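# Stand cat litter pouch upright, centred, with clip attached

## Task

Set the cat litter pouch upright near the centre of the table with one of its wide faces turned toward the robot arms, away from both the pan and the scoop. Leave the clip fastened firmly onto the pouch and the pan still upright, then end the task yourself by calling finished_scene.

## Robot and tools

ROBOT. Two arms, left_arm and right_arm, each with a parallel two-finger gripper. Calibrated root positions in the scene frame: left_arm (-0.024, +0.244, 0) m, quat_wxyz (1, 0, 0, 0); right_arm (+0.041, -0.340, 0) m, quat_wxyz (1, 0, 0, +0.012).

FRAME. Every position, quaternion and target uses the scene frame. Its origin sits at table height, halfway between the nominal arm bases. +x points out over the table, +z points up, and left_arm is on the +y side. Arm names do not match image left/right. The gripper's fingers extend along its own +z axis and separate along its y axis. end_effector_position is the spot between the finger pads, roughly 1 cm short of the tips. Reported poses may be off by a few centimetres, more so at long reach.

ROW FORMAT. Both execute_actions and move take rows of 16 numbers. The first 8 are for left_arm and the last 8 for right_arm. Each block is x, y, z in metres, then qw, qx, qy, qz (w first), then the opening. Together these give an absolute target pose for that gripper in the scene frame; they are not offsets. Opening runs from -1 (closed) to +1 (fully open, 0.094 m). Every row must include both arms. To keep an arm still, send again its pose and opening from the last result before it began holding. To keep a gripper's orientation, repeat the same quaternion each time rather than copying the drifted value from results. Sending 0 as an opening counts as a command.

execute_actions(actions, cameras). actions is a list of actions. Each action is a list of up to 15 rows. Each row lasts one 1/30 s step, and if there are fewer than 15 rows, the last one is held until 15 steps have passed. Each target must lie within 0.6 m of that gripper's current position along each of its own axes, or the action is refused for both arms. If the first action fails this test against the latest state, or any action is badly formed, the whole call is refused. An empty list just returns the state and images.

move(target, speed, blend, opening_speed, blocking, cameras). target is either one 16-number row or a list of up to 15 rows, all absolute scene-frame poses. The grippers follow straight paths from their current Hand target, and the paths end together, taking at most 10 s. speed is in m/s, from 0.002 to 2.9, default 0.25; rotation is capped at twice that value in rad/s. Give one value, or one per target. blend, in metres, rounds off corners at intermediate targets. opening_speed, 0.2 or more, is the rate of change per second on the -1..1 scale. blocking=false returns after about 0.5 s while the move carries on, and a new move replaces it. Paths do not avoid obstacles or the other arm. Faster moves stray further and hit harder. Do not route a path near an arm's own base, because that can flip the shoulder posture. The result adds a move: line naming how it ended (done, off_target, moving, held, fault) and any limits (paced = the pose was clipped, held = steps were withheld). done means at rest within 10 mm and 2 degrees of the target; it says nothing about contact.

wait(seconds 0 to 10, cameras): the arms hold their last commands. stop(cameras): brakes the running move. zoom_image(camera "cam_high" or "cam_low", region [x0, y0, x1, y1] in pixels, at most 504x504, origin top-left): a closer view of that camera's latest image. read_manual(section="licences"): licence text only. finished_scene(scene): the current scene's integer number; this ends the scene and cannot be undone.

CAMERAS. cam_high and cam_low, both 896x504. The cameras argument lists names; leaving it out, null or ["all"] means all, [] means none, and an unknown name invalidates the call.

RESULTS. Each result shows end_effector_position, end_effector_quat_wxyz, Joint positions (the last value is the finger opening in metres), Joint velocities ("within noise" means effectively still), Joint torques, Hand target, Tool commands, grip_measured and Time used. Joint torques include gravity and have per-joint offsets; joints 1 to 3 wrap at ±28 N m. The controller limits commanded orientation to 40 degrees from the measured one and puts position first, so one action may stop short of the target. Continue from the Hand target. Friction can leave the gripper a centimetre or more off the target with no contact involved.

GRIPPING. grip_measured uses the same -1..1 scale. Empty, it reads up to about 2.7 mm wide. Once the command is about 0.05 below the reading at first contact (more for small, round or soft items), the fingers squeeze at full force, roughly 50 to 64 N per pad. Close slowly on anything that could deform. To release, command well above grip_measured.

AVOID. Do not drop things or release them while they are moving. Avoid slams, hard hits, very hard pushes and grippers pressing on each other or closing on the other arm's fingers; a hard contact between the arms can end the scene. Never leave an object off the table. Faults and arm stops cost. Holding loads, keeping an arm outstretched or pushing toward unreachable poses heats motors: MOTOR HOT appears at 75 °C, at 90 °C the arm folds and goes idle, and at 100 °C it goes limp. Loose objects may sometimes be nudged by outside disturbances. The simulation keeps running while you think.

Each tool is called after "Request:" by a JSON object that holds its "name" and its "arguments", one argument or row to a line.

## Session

Request:
{"name": "execute_actions", "arguments": {
  "actions": []
}}

Request:
{"name": "zoom_image", "arguments": {
  "camera": "cam_high",
  "region": [240, 140, 680, 400]
}}

Request:
{"name": "zoom_image", "arguments": {
  "camera": "cam_low",
  "region": [300, 150, 720, 310]
}}

Scene clock: 0.00 s.
left_arm: end_effector_position=(+0.3753, +0.2803, +0.1187) grip_measured=+1.000 end_effector_quat_wxyz=(+0.608, -0.085, +0.784, +0.097) | right_arm: end_effector_position=(+0.4303, -0.3612, +0.1128) grip_measured=+1.000 end_effector_quat_wxyz=(+0.600, +0.083, +0.792, -0.075)
Joint positions: left_arm=[-0.044 1.55 0.377 0.916 -0.3 -0.028 0.094] | right_arm=[0.05 1.509 0.343 0.881 0.291 0.063 0.094]
Joint velocities: within noise
Joint torques (N m): no reading
Motor temperatures (°C): left_arm=[28 29 32 29 28 30 28] | right_arm=[27 32 30 27 26 27 28]
Heat: left arm: 32 °C; right arm: 32 °C.
Hand target: left_arm +0.3767, +0.2804, +0.1227; +0.611, -0.087, +0.781, +0.096 | right_arm +0.4308, -0.3615, +0.1141; +0.600, +0.083, +0.792, -0.076
Tool commands: left_gripper/opening=+1.0 right_gripper/opening=+1.0

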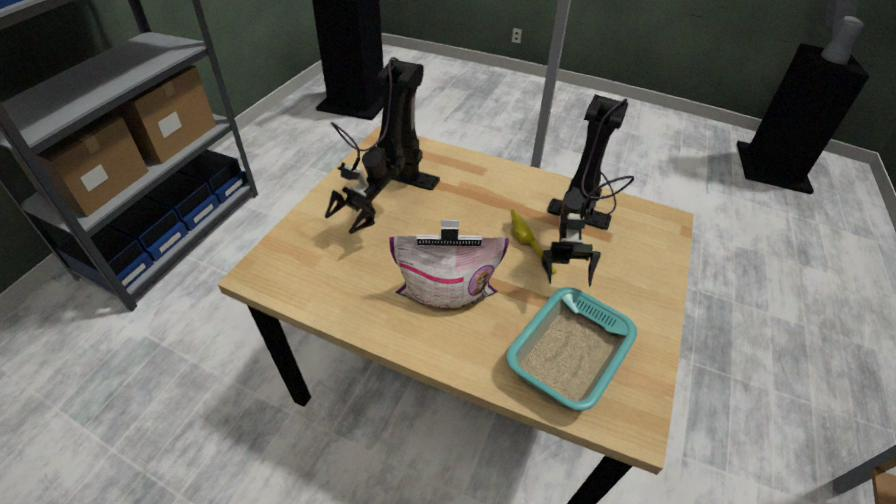

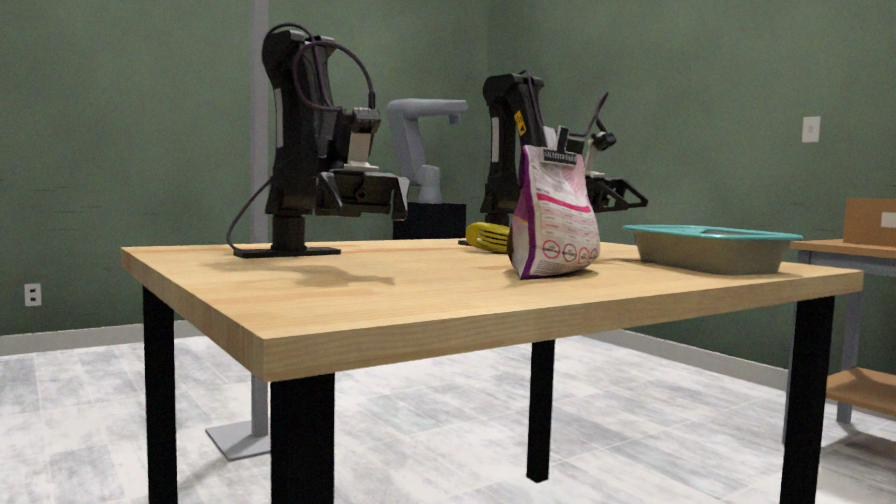

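Scaled by 1.145.

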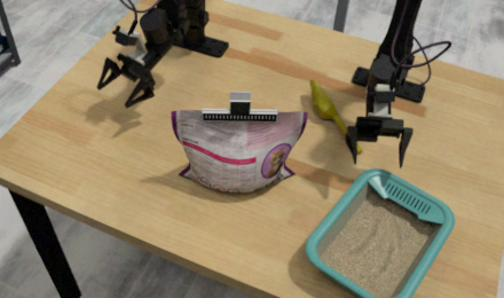

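Scaled by 1.200.

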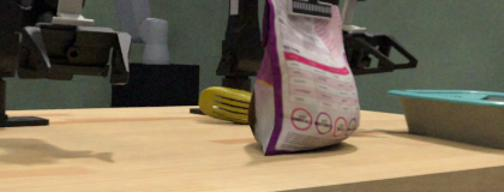

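Request:
{"name": "move", "arguments": {
  "target": [
    [0.3753,0.2803,0.1187,0.608,-0.085,0.784,0.097,1.0, 0.39,-0.22,0.27,0.2146,-0.8008,0.5401,-0.1447,0.1],
    [0.3753,0.2803,0.1187,0.608,-0.085,0.784,0.097,1.0, 0.4274,-0.0847,0.268,0.2146,-0.8008,0.5401,-0.1447,0.1]
  ],
  "speed": [0.6,0.3],
  "blend": 0.03
}}

Request:
{"name": "zoom_image", "arguments": {
  "camera": "cam_high",
  "region": [350, 150, 550, 310]
}}

Request:
{"name": "zoom_image", "arguments": {
  "camera": "cam_low",
  "region": [440, 80, 660, 290]
}}

Scene clock: 5.20 s.
left_arm: end_effector_position=(+0.3753, +0.2803, +0.1187) grip_measured=+1.000 end_effector_quat_wxyz=(+0.608, -0.085, +0.784, +0.097) | right_arm: end_effector_position=(+0.4251, -0.0843, +0.2699) grip_measured=+0.102 end_effector_quat_wxyz=(-0.220, +0.803, -0.533, +0.148)
Joint positions: left_arm=[-0.044 1.55 0.377 0.916 -0.3 -0.028 0.094] | right_arm=[0.607 1.938 2.189 -1.297 0.121 -1.371 0.052]
Joint velocities: within noise
Joint torques (N m): left_arm=[-0.17 -4.49 5.42 1.93 -0.08 0.01] | right_arm=[-0.51 -7.6 8.47 0.91 0.03 0.11]
Motor temperatures (°C): left_arm=[28 29 33 31 28 30 28] | right_arm=[27 32 32 29 26 27 28]
Heat: left arm: 33 °C; right arm: 32 °C.
Hand target: left_arm +0.3754, +0.2803, +0.1188; +0.608, -0.085, +0.784, +0.097 | right_arm +0.4273, -0.0847, +0.2678; -0.215, +0.801, -0.540, +0.145
Off the commanded pose: left_arm 0.000 m, 0 deg | right_arm 0.003 m, 1 deg.
move: done

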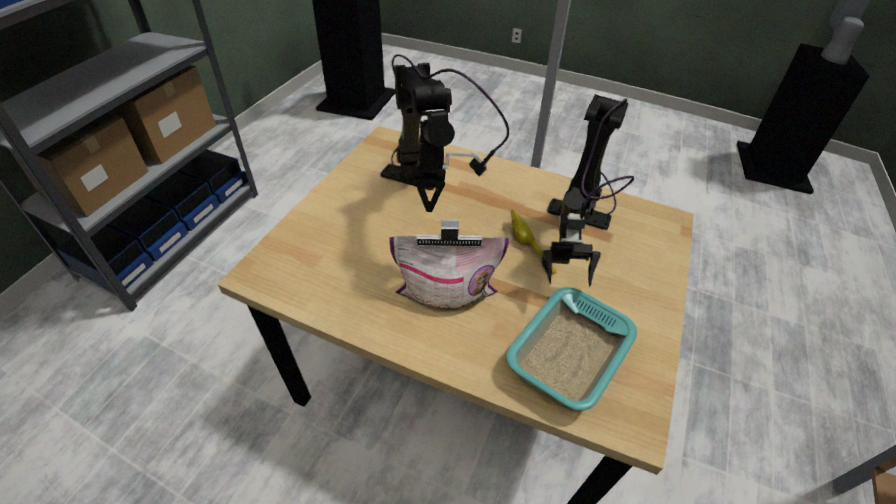

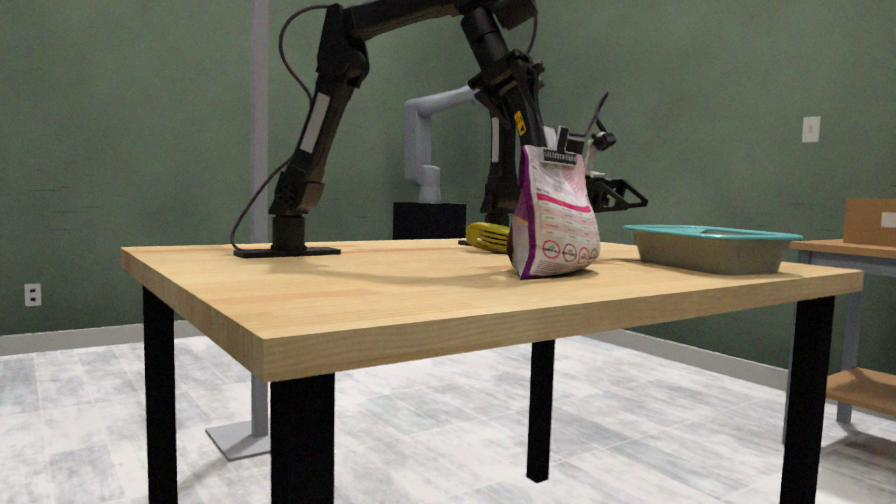

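Scaled by 2.520.

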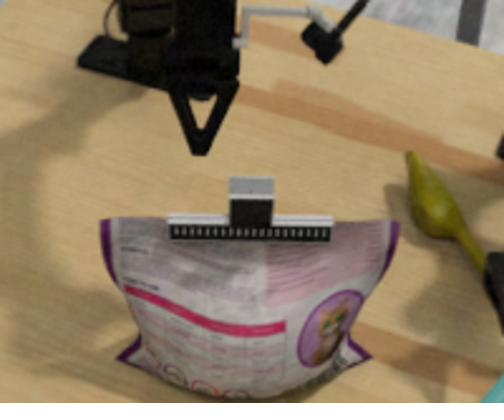

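Scaled by 2.291.

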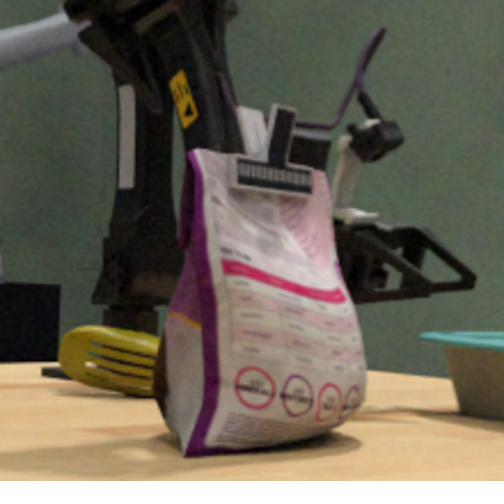

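Request:
{"name": "move", "arguments": {
  "target": [
    [0.3753,0.2803,0.1187,0.608,-0.085,0.784,0.097,1.0, 0.437,-0.081,0.272,0.2146,-0.8008,0.5401,-0.1447,0.1],
    [0.3753,0.2803,0.1187,0.608,-0.085,0.784,0.097,1.0, 0.474,-0.066,0.204,0.2146,-0.8008,0.5401,-0.1447,0.1]
  ],
  "speed": [0.2,0.12]
}}

Request:
{"name": "zoom_image", "arguments": {
  "camera": "cam_high",
  "region": [380, 180, 520, 310]
}}

Request:
{"name": "zoom_image", "arguments": {
  "camera": "cam_low",
  "region": [460, 80, 640, 230]
}}

Scene clock: 7.27 s.
left_arm: end_effector_position=(+0.3753, +0.2803, +0.1187) grip_measured=+1.000 end_effector_quat_wxyz=(+0.608, -0.085, +0.784, +0.097) | right_arm: end_effector_position=(+0.4725, -0.0655, +0.2154) grip_measured=+0.102 end_effector_quat_wxyz=(-0.222, +0.799, -0.538, +0.154)
Joint positions: left_arm=[-0.044 1.55 0.377 0.916 -0.3 -0.028 0.094] | right_arm=[0.582 2.063 2.132 -1.105 0.121 -1.384 0.052]
Joint velocities: within noise
Joint torques (N m): left_arm=[0.1 -4.45 5.49 1.99 -0.11 0.03] | right_arm=[-0.83 -9.26 5.59 1.16 -0.1 -0.03]
Motor temperatures (°C): left_arm=[28 29 33 31 28 30 28] | right_arm=[27 33 32 29 26 27 28]
Heat: left arm: 33 °C; right arm: 33 °C.
Hand target: left_arm +0.3754, +0.2803, +0.1188; +0.608, -0.085, +0.784, +0.097 | right_arm +0.4737, -0.0661, +0.2041; -0.215, +0.801, -0.540, +0.145
Off the commanded pose: left_arm 0.000 m, 0 deg | right_arm 0.011 m, 1 deg.
move: off_target (right_arm)

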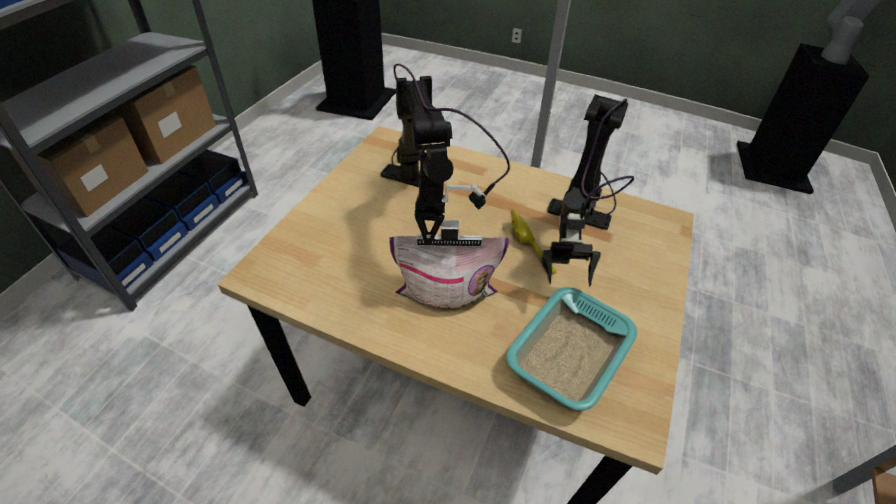

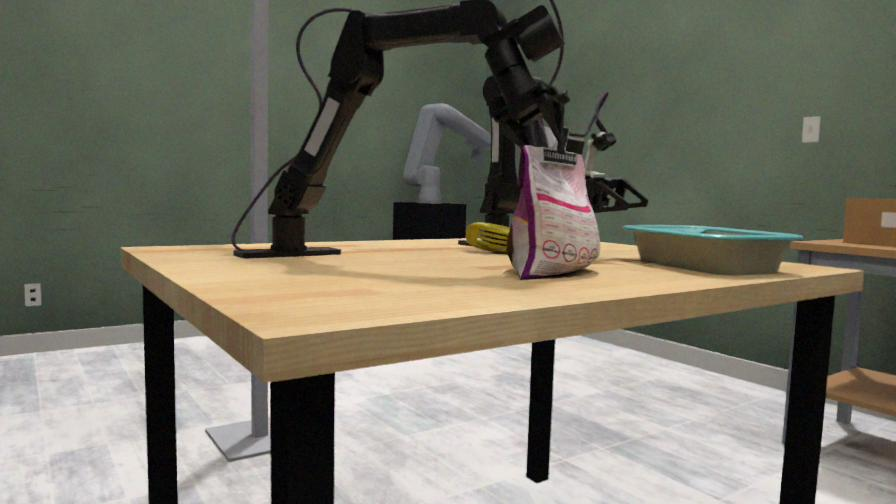

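Scaled by 3.600.

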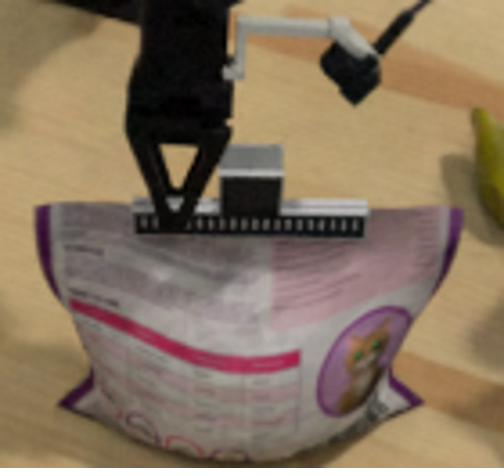

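Scaled by 2.800.

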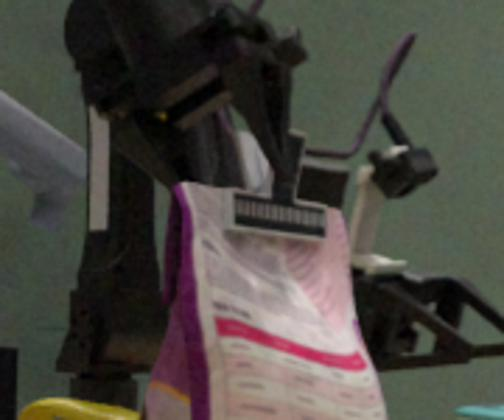

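Request:
{"name": "move", "arguments": {
  "target": [
    [0.3753,0.2803,0.1187,0.608,-0.085,0.784,0.097,1.0, 0.478,-0.0635,0.190,0.2146,-0.8008,0.5401,-0.1447,0.1],
    [0.3753,0.2803,0.1187,0.608,-0.085,0.784,0.097,1.0, 0.478,-0.0635,0.190,0.2146,-0.8008,0.5401,-0.1447,-1]
  ],
  "speed": [0.1,0.1],
  "opening_speed": 1.0
}}

Request:
{"name": "zoom_image", "arguments": {
  "camera": "cam_high",
  "region": [380, 180, 520, 310]
}}

Request:
{"name": "zoom_image", "arguments": {
  "camera": "cam_low",
  "region": [460, 80, 640, 230]
}}

Scene clock: 9.87 s.
left_arm: end_effector_position=(+0.3753, +0.2803, +0.1187) grip_measured=+1.000 end_effector_quat_wxyz=(+0.608, -0.085, +0.784, +0.097) | right_arm: end_effector_position=(+0.4760, -0.0627, +0.2041) grip_measured=-0.623 end_effector_quat_wxyz=(-0.224, +0.799, -0.537, +0.154)
Joint positions: left_arm=[-0.044 1.55 0.377 0.916 -0.3 -0.028 0.094] | right_arm=[0.582 2.064 2.085 -1.053 0.119 -1.386 0.018]
Joint velocities: within noise
Joint torques (N m): left_arm=[-0.05 -4.46 5.67 2.01 -0.09 -0.01] | right_arm=[-0.7 -9.52 5.42 1.18 -0.08 -0.01]
Motor temperatures (°C): left_arm=[28 29 33 32 28 30 28] | right_arm=[27 34 32 29 26 27 28]
Heat: left arm: 33 °C; right arm: 34 °C.
Hand target: left_arm +0.3754, +0.2803, +0.1188; +0.608, -0.085, +0.784, +0.097 | right_arm +0.4777, -0.0636, +0.1901; -0.215, +0.801, -0.540, +0.145
Off the commanded pose: left_arm 0.000 m, 0 deg | right_arm 0.014 m, 2 deg.
move: off_target (right_arm); target 2's new opening was sent with right_arm's hand 0.016 m and 2 deg from that target

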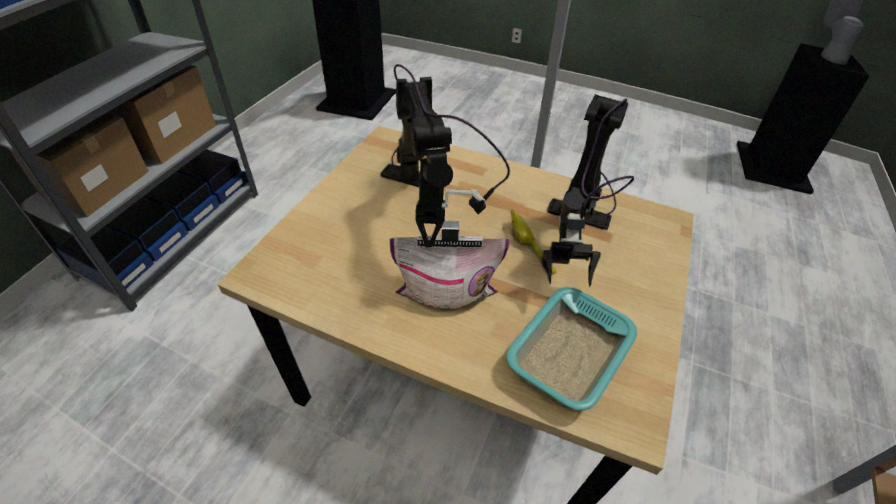

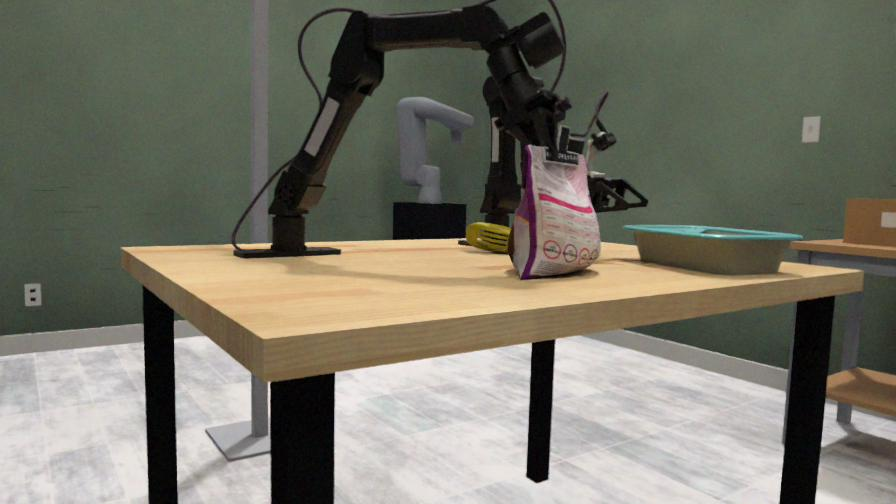

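Scaled by 3.600.

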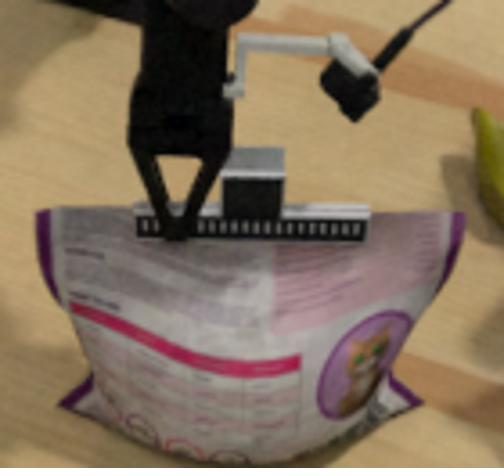

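Scaled by 2.800.

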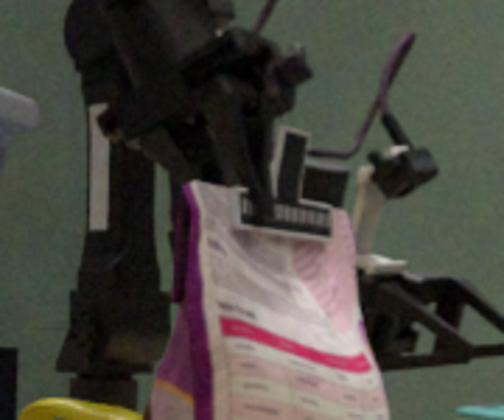

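Request:
{"name": "move", "arguments": {
  "target": [
    [0.3753,0.2803,0.1187,0.608,-0.085,0.784,0.097,1.0, 0.458,-0.066,0.25,0.2146,-0.8008,0.5401,-0.1447,-1],
    [0.3753,0.2803,0.1187,0.608,-0.085,0.784,0.097,1.0, 0.265,-0.075,0.25,0.2534,-0.6601,0.6983,-0.1106,-1]
  ],
  "speed": [0.12,0.15],
  "blend": 0.015
}}

Request:
{"name": "zoom_image", "arguments": {
  "camera": "cam_high",
  "region": [390, 150, 570, 300]
}}

Request:
{"name": "zoom_image", "arguments": {
  "camera": "cam_low",
  "region": [400, 100, 640, 290]
}}

Scene clock: 13.30 s.
left_arm: end_effector_position=(+0.3753, +0.2803, +0.1187) grip_measured=+1.000 end_effector_quat_wxyz=(+0.608, -0.085, +0.784, +0.097) | right_arm: end_effector_position=(+0.2498, -0.0875, +0.2126) grip_measured=-0.651 end_effector_quat_wxyz=(-0.159, +0.694, -0.693, +0.113)
Joint positions: left_arm=[-0.044 1.55 0.377 0.916 -0.3 -0.028 0.094] | right_arm=[1.011 1.56 1.57 -1.32 0.295 -0.576 0.016]
Joint velocities: within noise
Joint torques (N m): left_arm=[-0.13 -4.38 5.56 1.91 -0.08 0.04] | right_arm=[0.34 -11.79 7.82 1.48 0.67 0.29]
Motor temperatures (°C): left_arm=[28 30 33 33 28 30 28] | right_arm=[27 35 33 30 26 27 28]
Heat: left arm: 33 °C; right arm: 35 °C.
Hand target: left_arm +0.3754, +0.2803, +0.1188; +0.608, -0.085, +0.784, +0.097 | right_arm +0.2624, -0.0780, +0.2515; -0.251, +0.660, -0.700, +0.108
Off the commanded pose: left_arm 0.000 m, 0 deg | right_arm 0.042 m, 12 deg.
move: off_target (right_arm)

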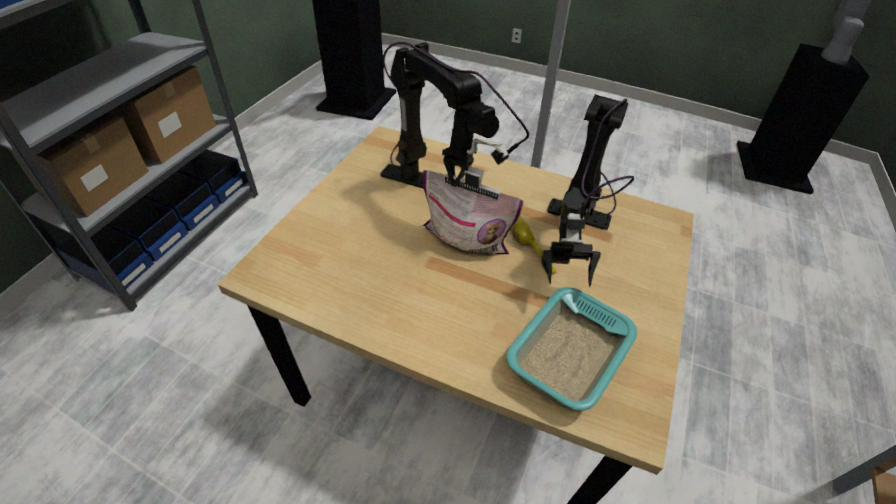

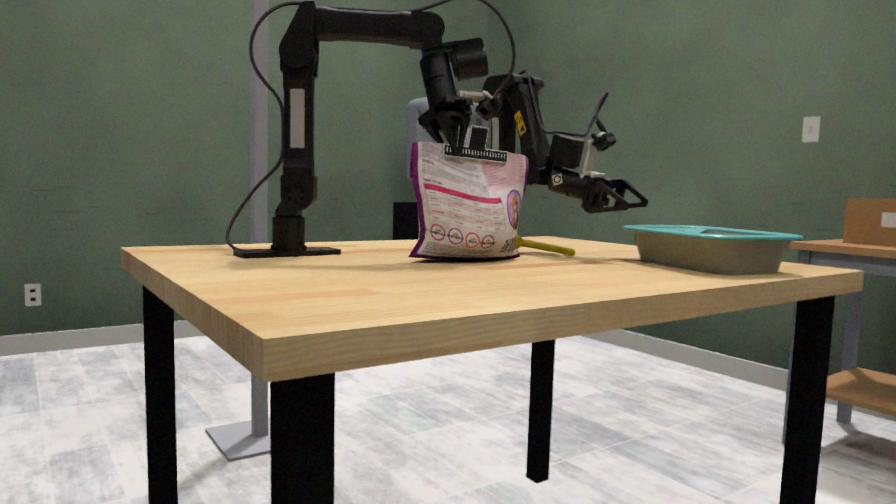

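Scaled by 2.800.

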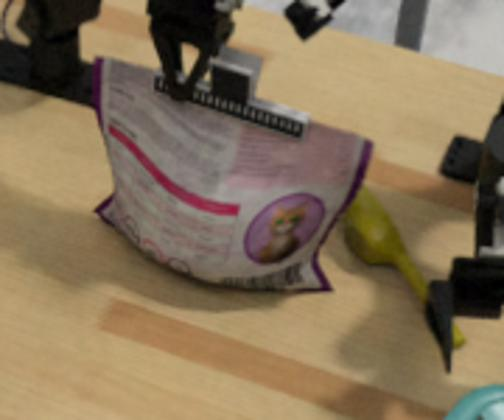

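Scaled by 2.100.

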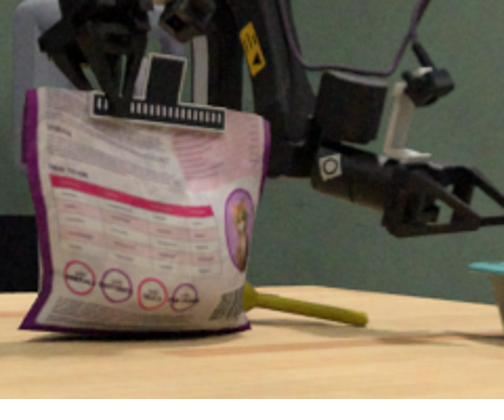

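Request:
{"name": "move", "arguments": {
  "target": [
    [0.3753,0.2803,0.1187,0.608,-0.085,0.784,0.097,1.0, 0.29,-0.068,0.25,0.2534,-0.6601,0.6983,-0.1106,-1],
    [0.3753,0.2803,0.1187,0.608,-0.085,0.784,0.097,1.0, 0.29,-0.068,0.212,0.2534,-0.6601,0.6983,-0.1106,-1]
  ],
  "speed": [0.12,0.07]
}}

Request:
{"name": "zoom_image", "arguments": {
  "camera": "cam_high",
  "region": [390, 150, 570, 300]
}}

Request:
{"name": "zoom_image", "arguments": {
  "camera": "cam_low",
  "region": [400, 100, 640, 290]
}}

Scene clock: 15.17 s.
left_arm: end_effector_position=(+0.3753, +0.2803, +0.1187) grip_measured=+1.000 end_effector_quat_wxyz=(+0.608, -0.085, +0.784, +0.097) | right_arm: end_effector_position=(+0.2793, -0.0886, +0.1988) grip_measured=-0.652 end_effector_quat_wxyz=(-0.190, +0.681, -0.694, +0.136)
Joint positions: left_arm=[-0.044 1.55 0.377 0.916 -0.3 -0.028 0.094] | right_arm=[0.958 1.551 1.475 -1.163 0.341 -0.628 0.016]
Joint velocities: within noise
Joint torques (N m): left_arm=[0.01 -4.64 5.71 1.95 -0.04 0.03] | right_arm=[-0.39 -8.29 5.72 1.79 -0.06 0.15]
Motor temperatures (°C): left_arm=[28 30 33 33 28 30 28] | right_arm=[27 36 33 30 26 27 28]
Heat: left arm: 33 °C; right arm: 36 °C.
Hand target: left_arm +0.3754, +0.2803, +0.1188; +0.608, -0.085, +0.784, +0.097 | right_arm +0.2889, -0.0695, +0.2139; -0.251, +0.661, -0.699, +0.111
Off the commanded pose: left_arm 0.000 m, 0 deg | right_arm 0.027 m, 8 deg.
move: off_target (right_arm)

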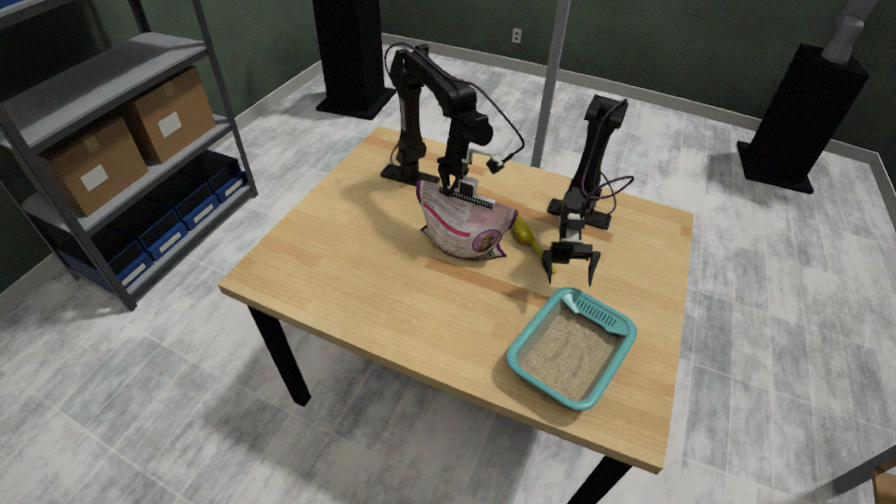

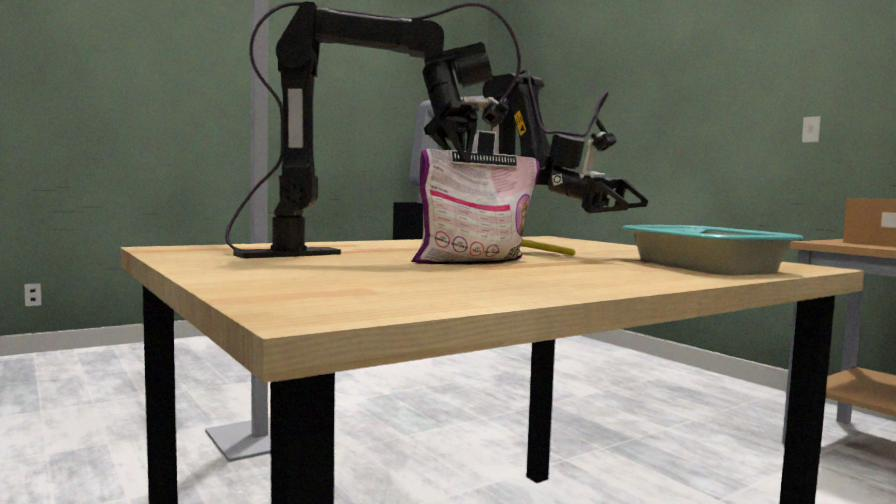

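Scaled by 2.800.

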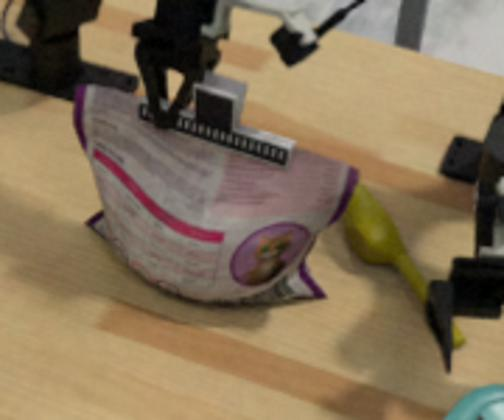

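Scaled by 2.100.

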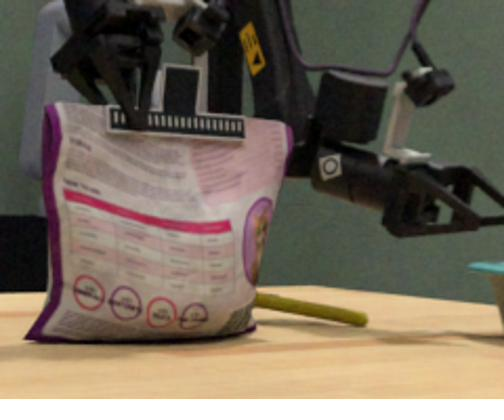

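Request:
{"name": "move", "arguments": {
  "target": [
    [0.3753,0.2803,0.1187,0.608,-0.085,0.784,0.097,1.0, 0.266,-0.08,0.213,0.2534,-0.6601,0.6983,-0.1106,-1]
  ],
  "speed": [0.08]
}}

Request:
{"name": "zoom_image", "arguments": {
  "camera": "cam_high",
  "region": [390, 150, 570, 300]
}}

Request:
{"name": "zoom_image", "arguments": {
  "camera": "cam_low",
  "region": [400, 100, 640, 290]
}}

Scene clock: 16.37 s.
left_arm: end_effector_position=(+0.3753, +0.2803, +0.1187) grip_measured=+1.000 end_effector_quat_wxyz=(+0.608, -0.085, +0.784, +0.097) | right_arm: end_effector_position=(+0.2620, -0.0949, +0.1996) grip_measured=-0.652 end_effector_quat_wxyz=(-0.202, +0.679, -0.694, +0.130)
Joint positions: left_arm=[-0.044 1.55 0.377 0.916 -0.3 -0.028 0.094] | right_arm=[0.993 1.476 1.403 -1.151 0.346 -0.594 0.016]
Joint velocities: within noise
Joint torques (N m): left_arm=[-0.1 -4.41 5.74 1.96 -0.07 0.04] | right_arm=[1.02 -8.01 5.96 1.52 0.08 0.32]
Motor temperatures (°C): left_arm=[28 30 33 33 28 30 28] | right_arm=[27 36 33 31 26 27 28]
Heat: left arm: 33 °C; right arm: 36 °C.
Hand target: left_arm +0.3754, +0.2803, +0.1188; +0.608, -0.085, +0.784, +0.097 | right_arm +0.2653, -0.0808, +0.2139; -0.251, +0.661, -0.699, +0.110
Off the commanded pose: left_arm 0.000 m, 0 deg | right_arm 0.020 m, 7 deg.
move: off_target (right_arm)

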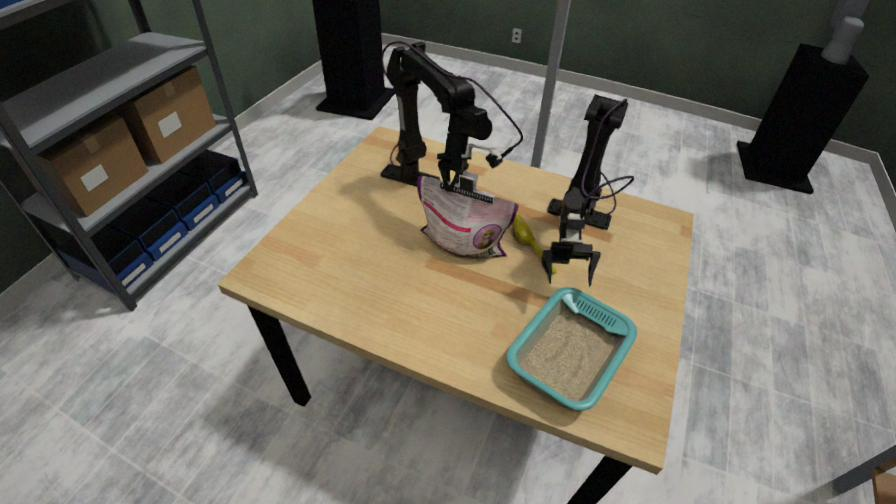

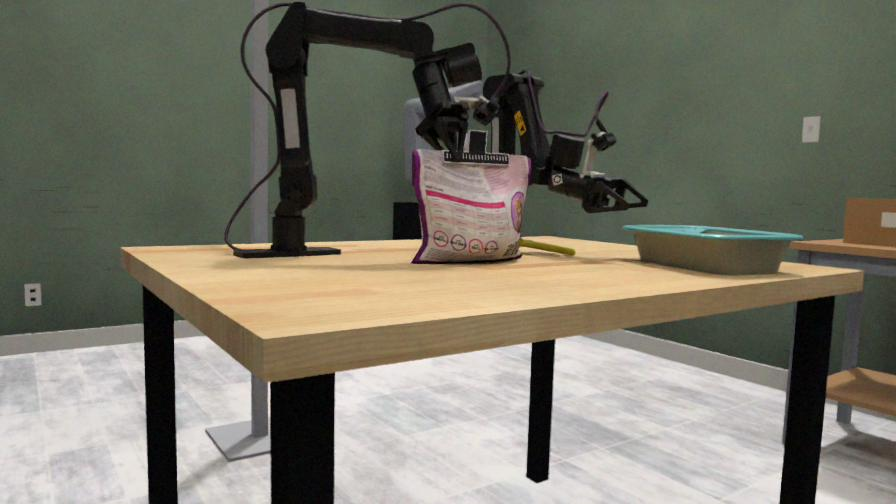

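Scaled by 2.800.

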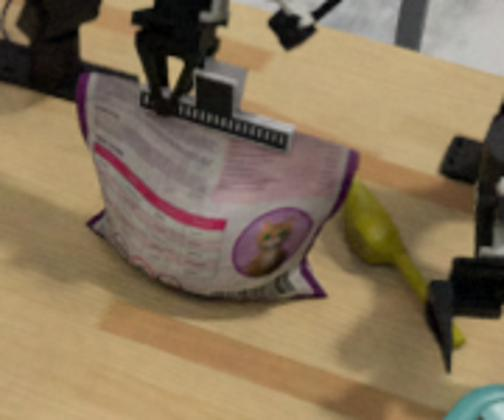

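Scaled by 2.100.

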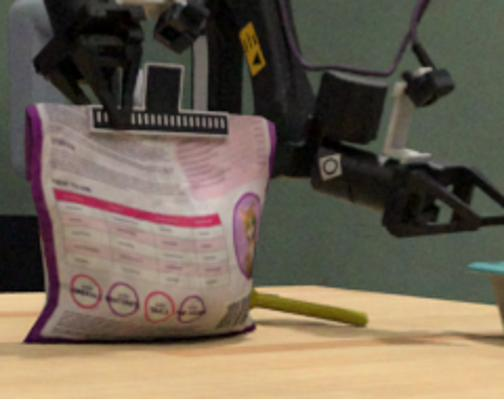

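Request:
{"name": "move", "arguments": {
  "target": [
    [0.3753,0.2803,0.1187,0.608,-0.085,0.784,0.097,1.0, 0.263,-0.092,0.204,0.202,-0.679,0.694,-0.130,0.0],
    [0.3753,0.2803,0.1187,0.608,-0.085,0.784,0.097,1.0, 0.213,-0.102,0.295,0.202,-0.679,0.694,-0.130,0.0],
    [0.3753,0.2803,0.1187,0.608,-0.085,0.784,0.097,1.0, 0.17,-0.18,0.31,0.202,-0.679,0.694,-0.130,0.0]
  ],
  "speed": [0.1,0.12,0.25],
  "opening_speed": 0.8
}}

Request:
{"name": "zoom_image", "arguments": {
  "camera": "cam_high",
  "region": [390, 150, 570, 300]
}}

Request:
{"name": "zoom_image", "arguments": {
  "camera": "cam_low",
  "region": [400, 100, 640, 290]
}}

Scene clock: 20.07 s.
left_arm: end_effector_position=(+0.3753, +0.2803, +0.1187) grip_measured=+1.000 end_effector_quat_wxyz=(+0.608, -0.085, +0.784, +0.097) | right_arm: end_effector_position=(+0.1721, -0.1802, +0.3126) grip_measured=-0.002 end_effector_quat_wxyz=(-0.290, +0.680, -0.668, +0.086)
Joint positions: left_arm=[-0.044 1.55 0.377 0.916 -0.3 -0.028 0.094] | right_arm=[1.177 1.081 1.572 -1.564 0.378 -0.485 0.047]
Joint velocities: within noise
Joint torques (N m): left_arm=[0.02 -4.63 5.6 1.95 -0.04 0.03] | right_arm=[0.08 -1.05 4.14 1.08 0.08 0.01]
Motor temperatures (°C): left_arm=[28 30 33 34 28 30 28] | right_arm=[27 35 34 30 26 27 28]
Heat: left arm: 34 °C; right arm: 35 °C.
Hand target: left_arm +0.3754, +0.2803, +0.1188; +0.608, -0.085, +0.784, +0.097 | right_arm +0.1706, -0.1799, +0.3094; -0.287, +0.683, -0.667, +0.084
Off the commanded pose: left_arm 0.000 m, 0 deg | right_arm 0.003 m, 12 deg.
joint read past its limit (right arm) — joint 4 (wrist pitch), lower limit.
joint sent to its limit (right arm) — joint 4 (wrist pitch), lower limit. The joint targets are off in orientation, not in position.
move: off_target (right_arm)

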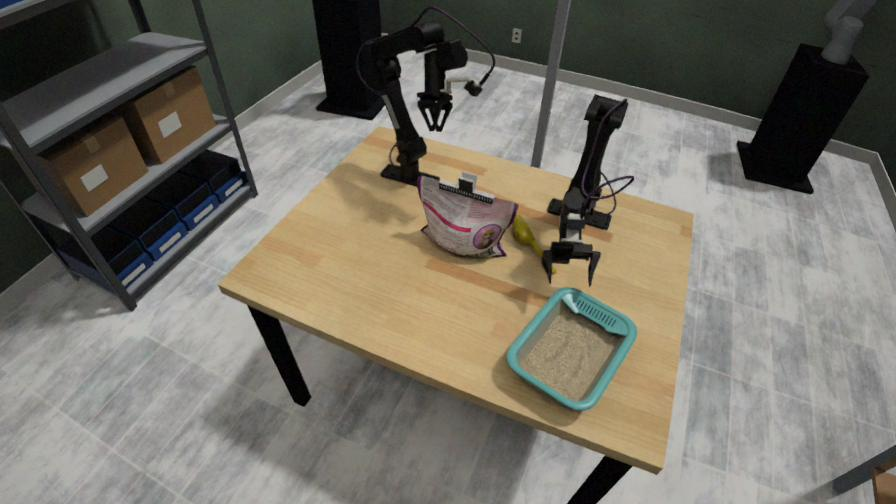

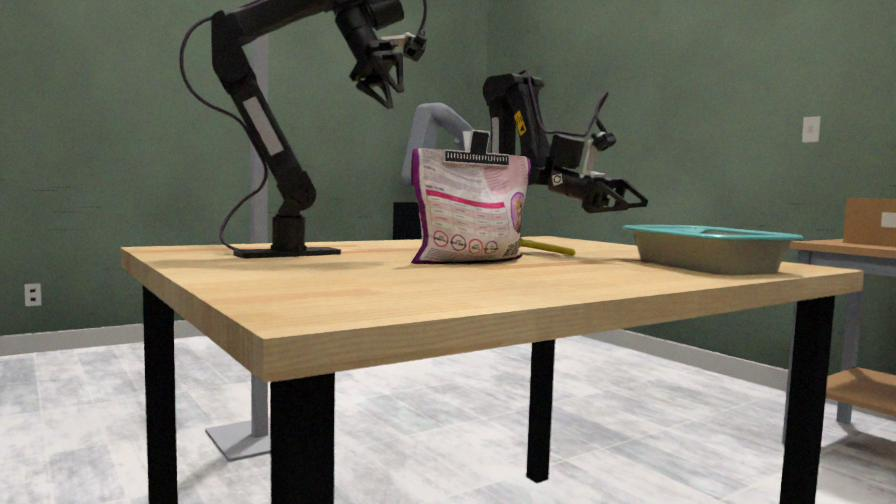

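Scaled by 2.800.

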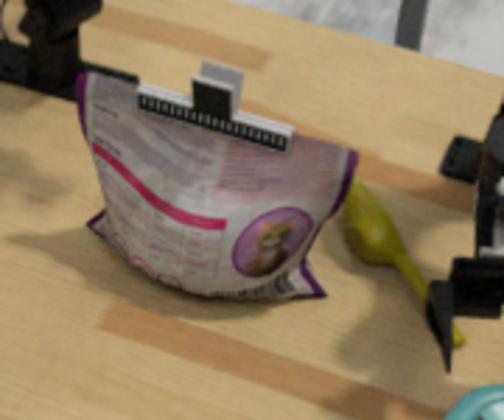

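Scaled by 2.100.

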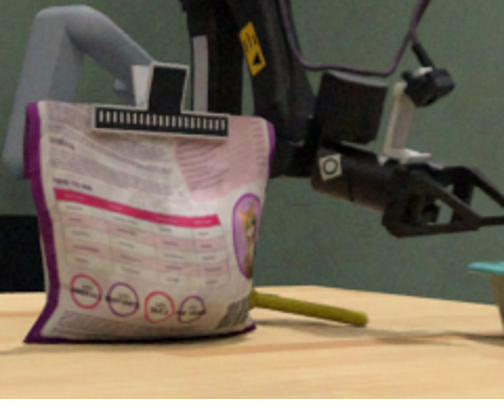

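Request:
{"name": "finished_scene", "arguments": {
  "scene": 3
}}

The scene is finished: the task was done.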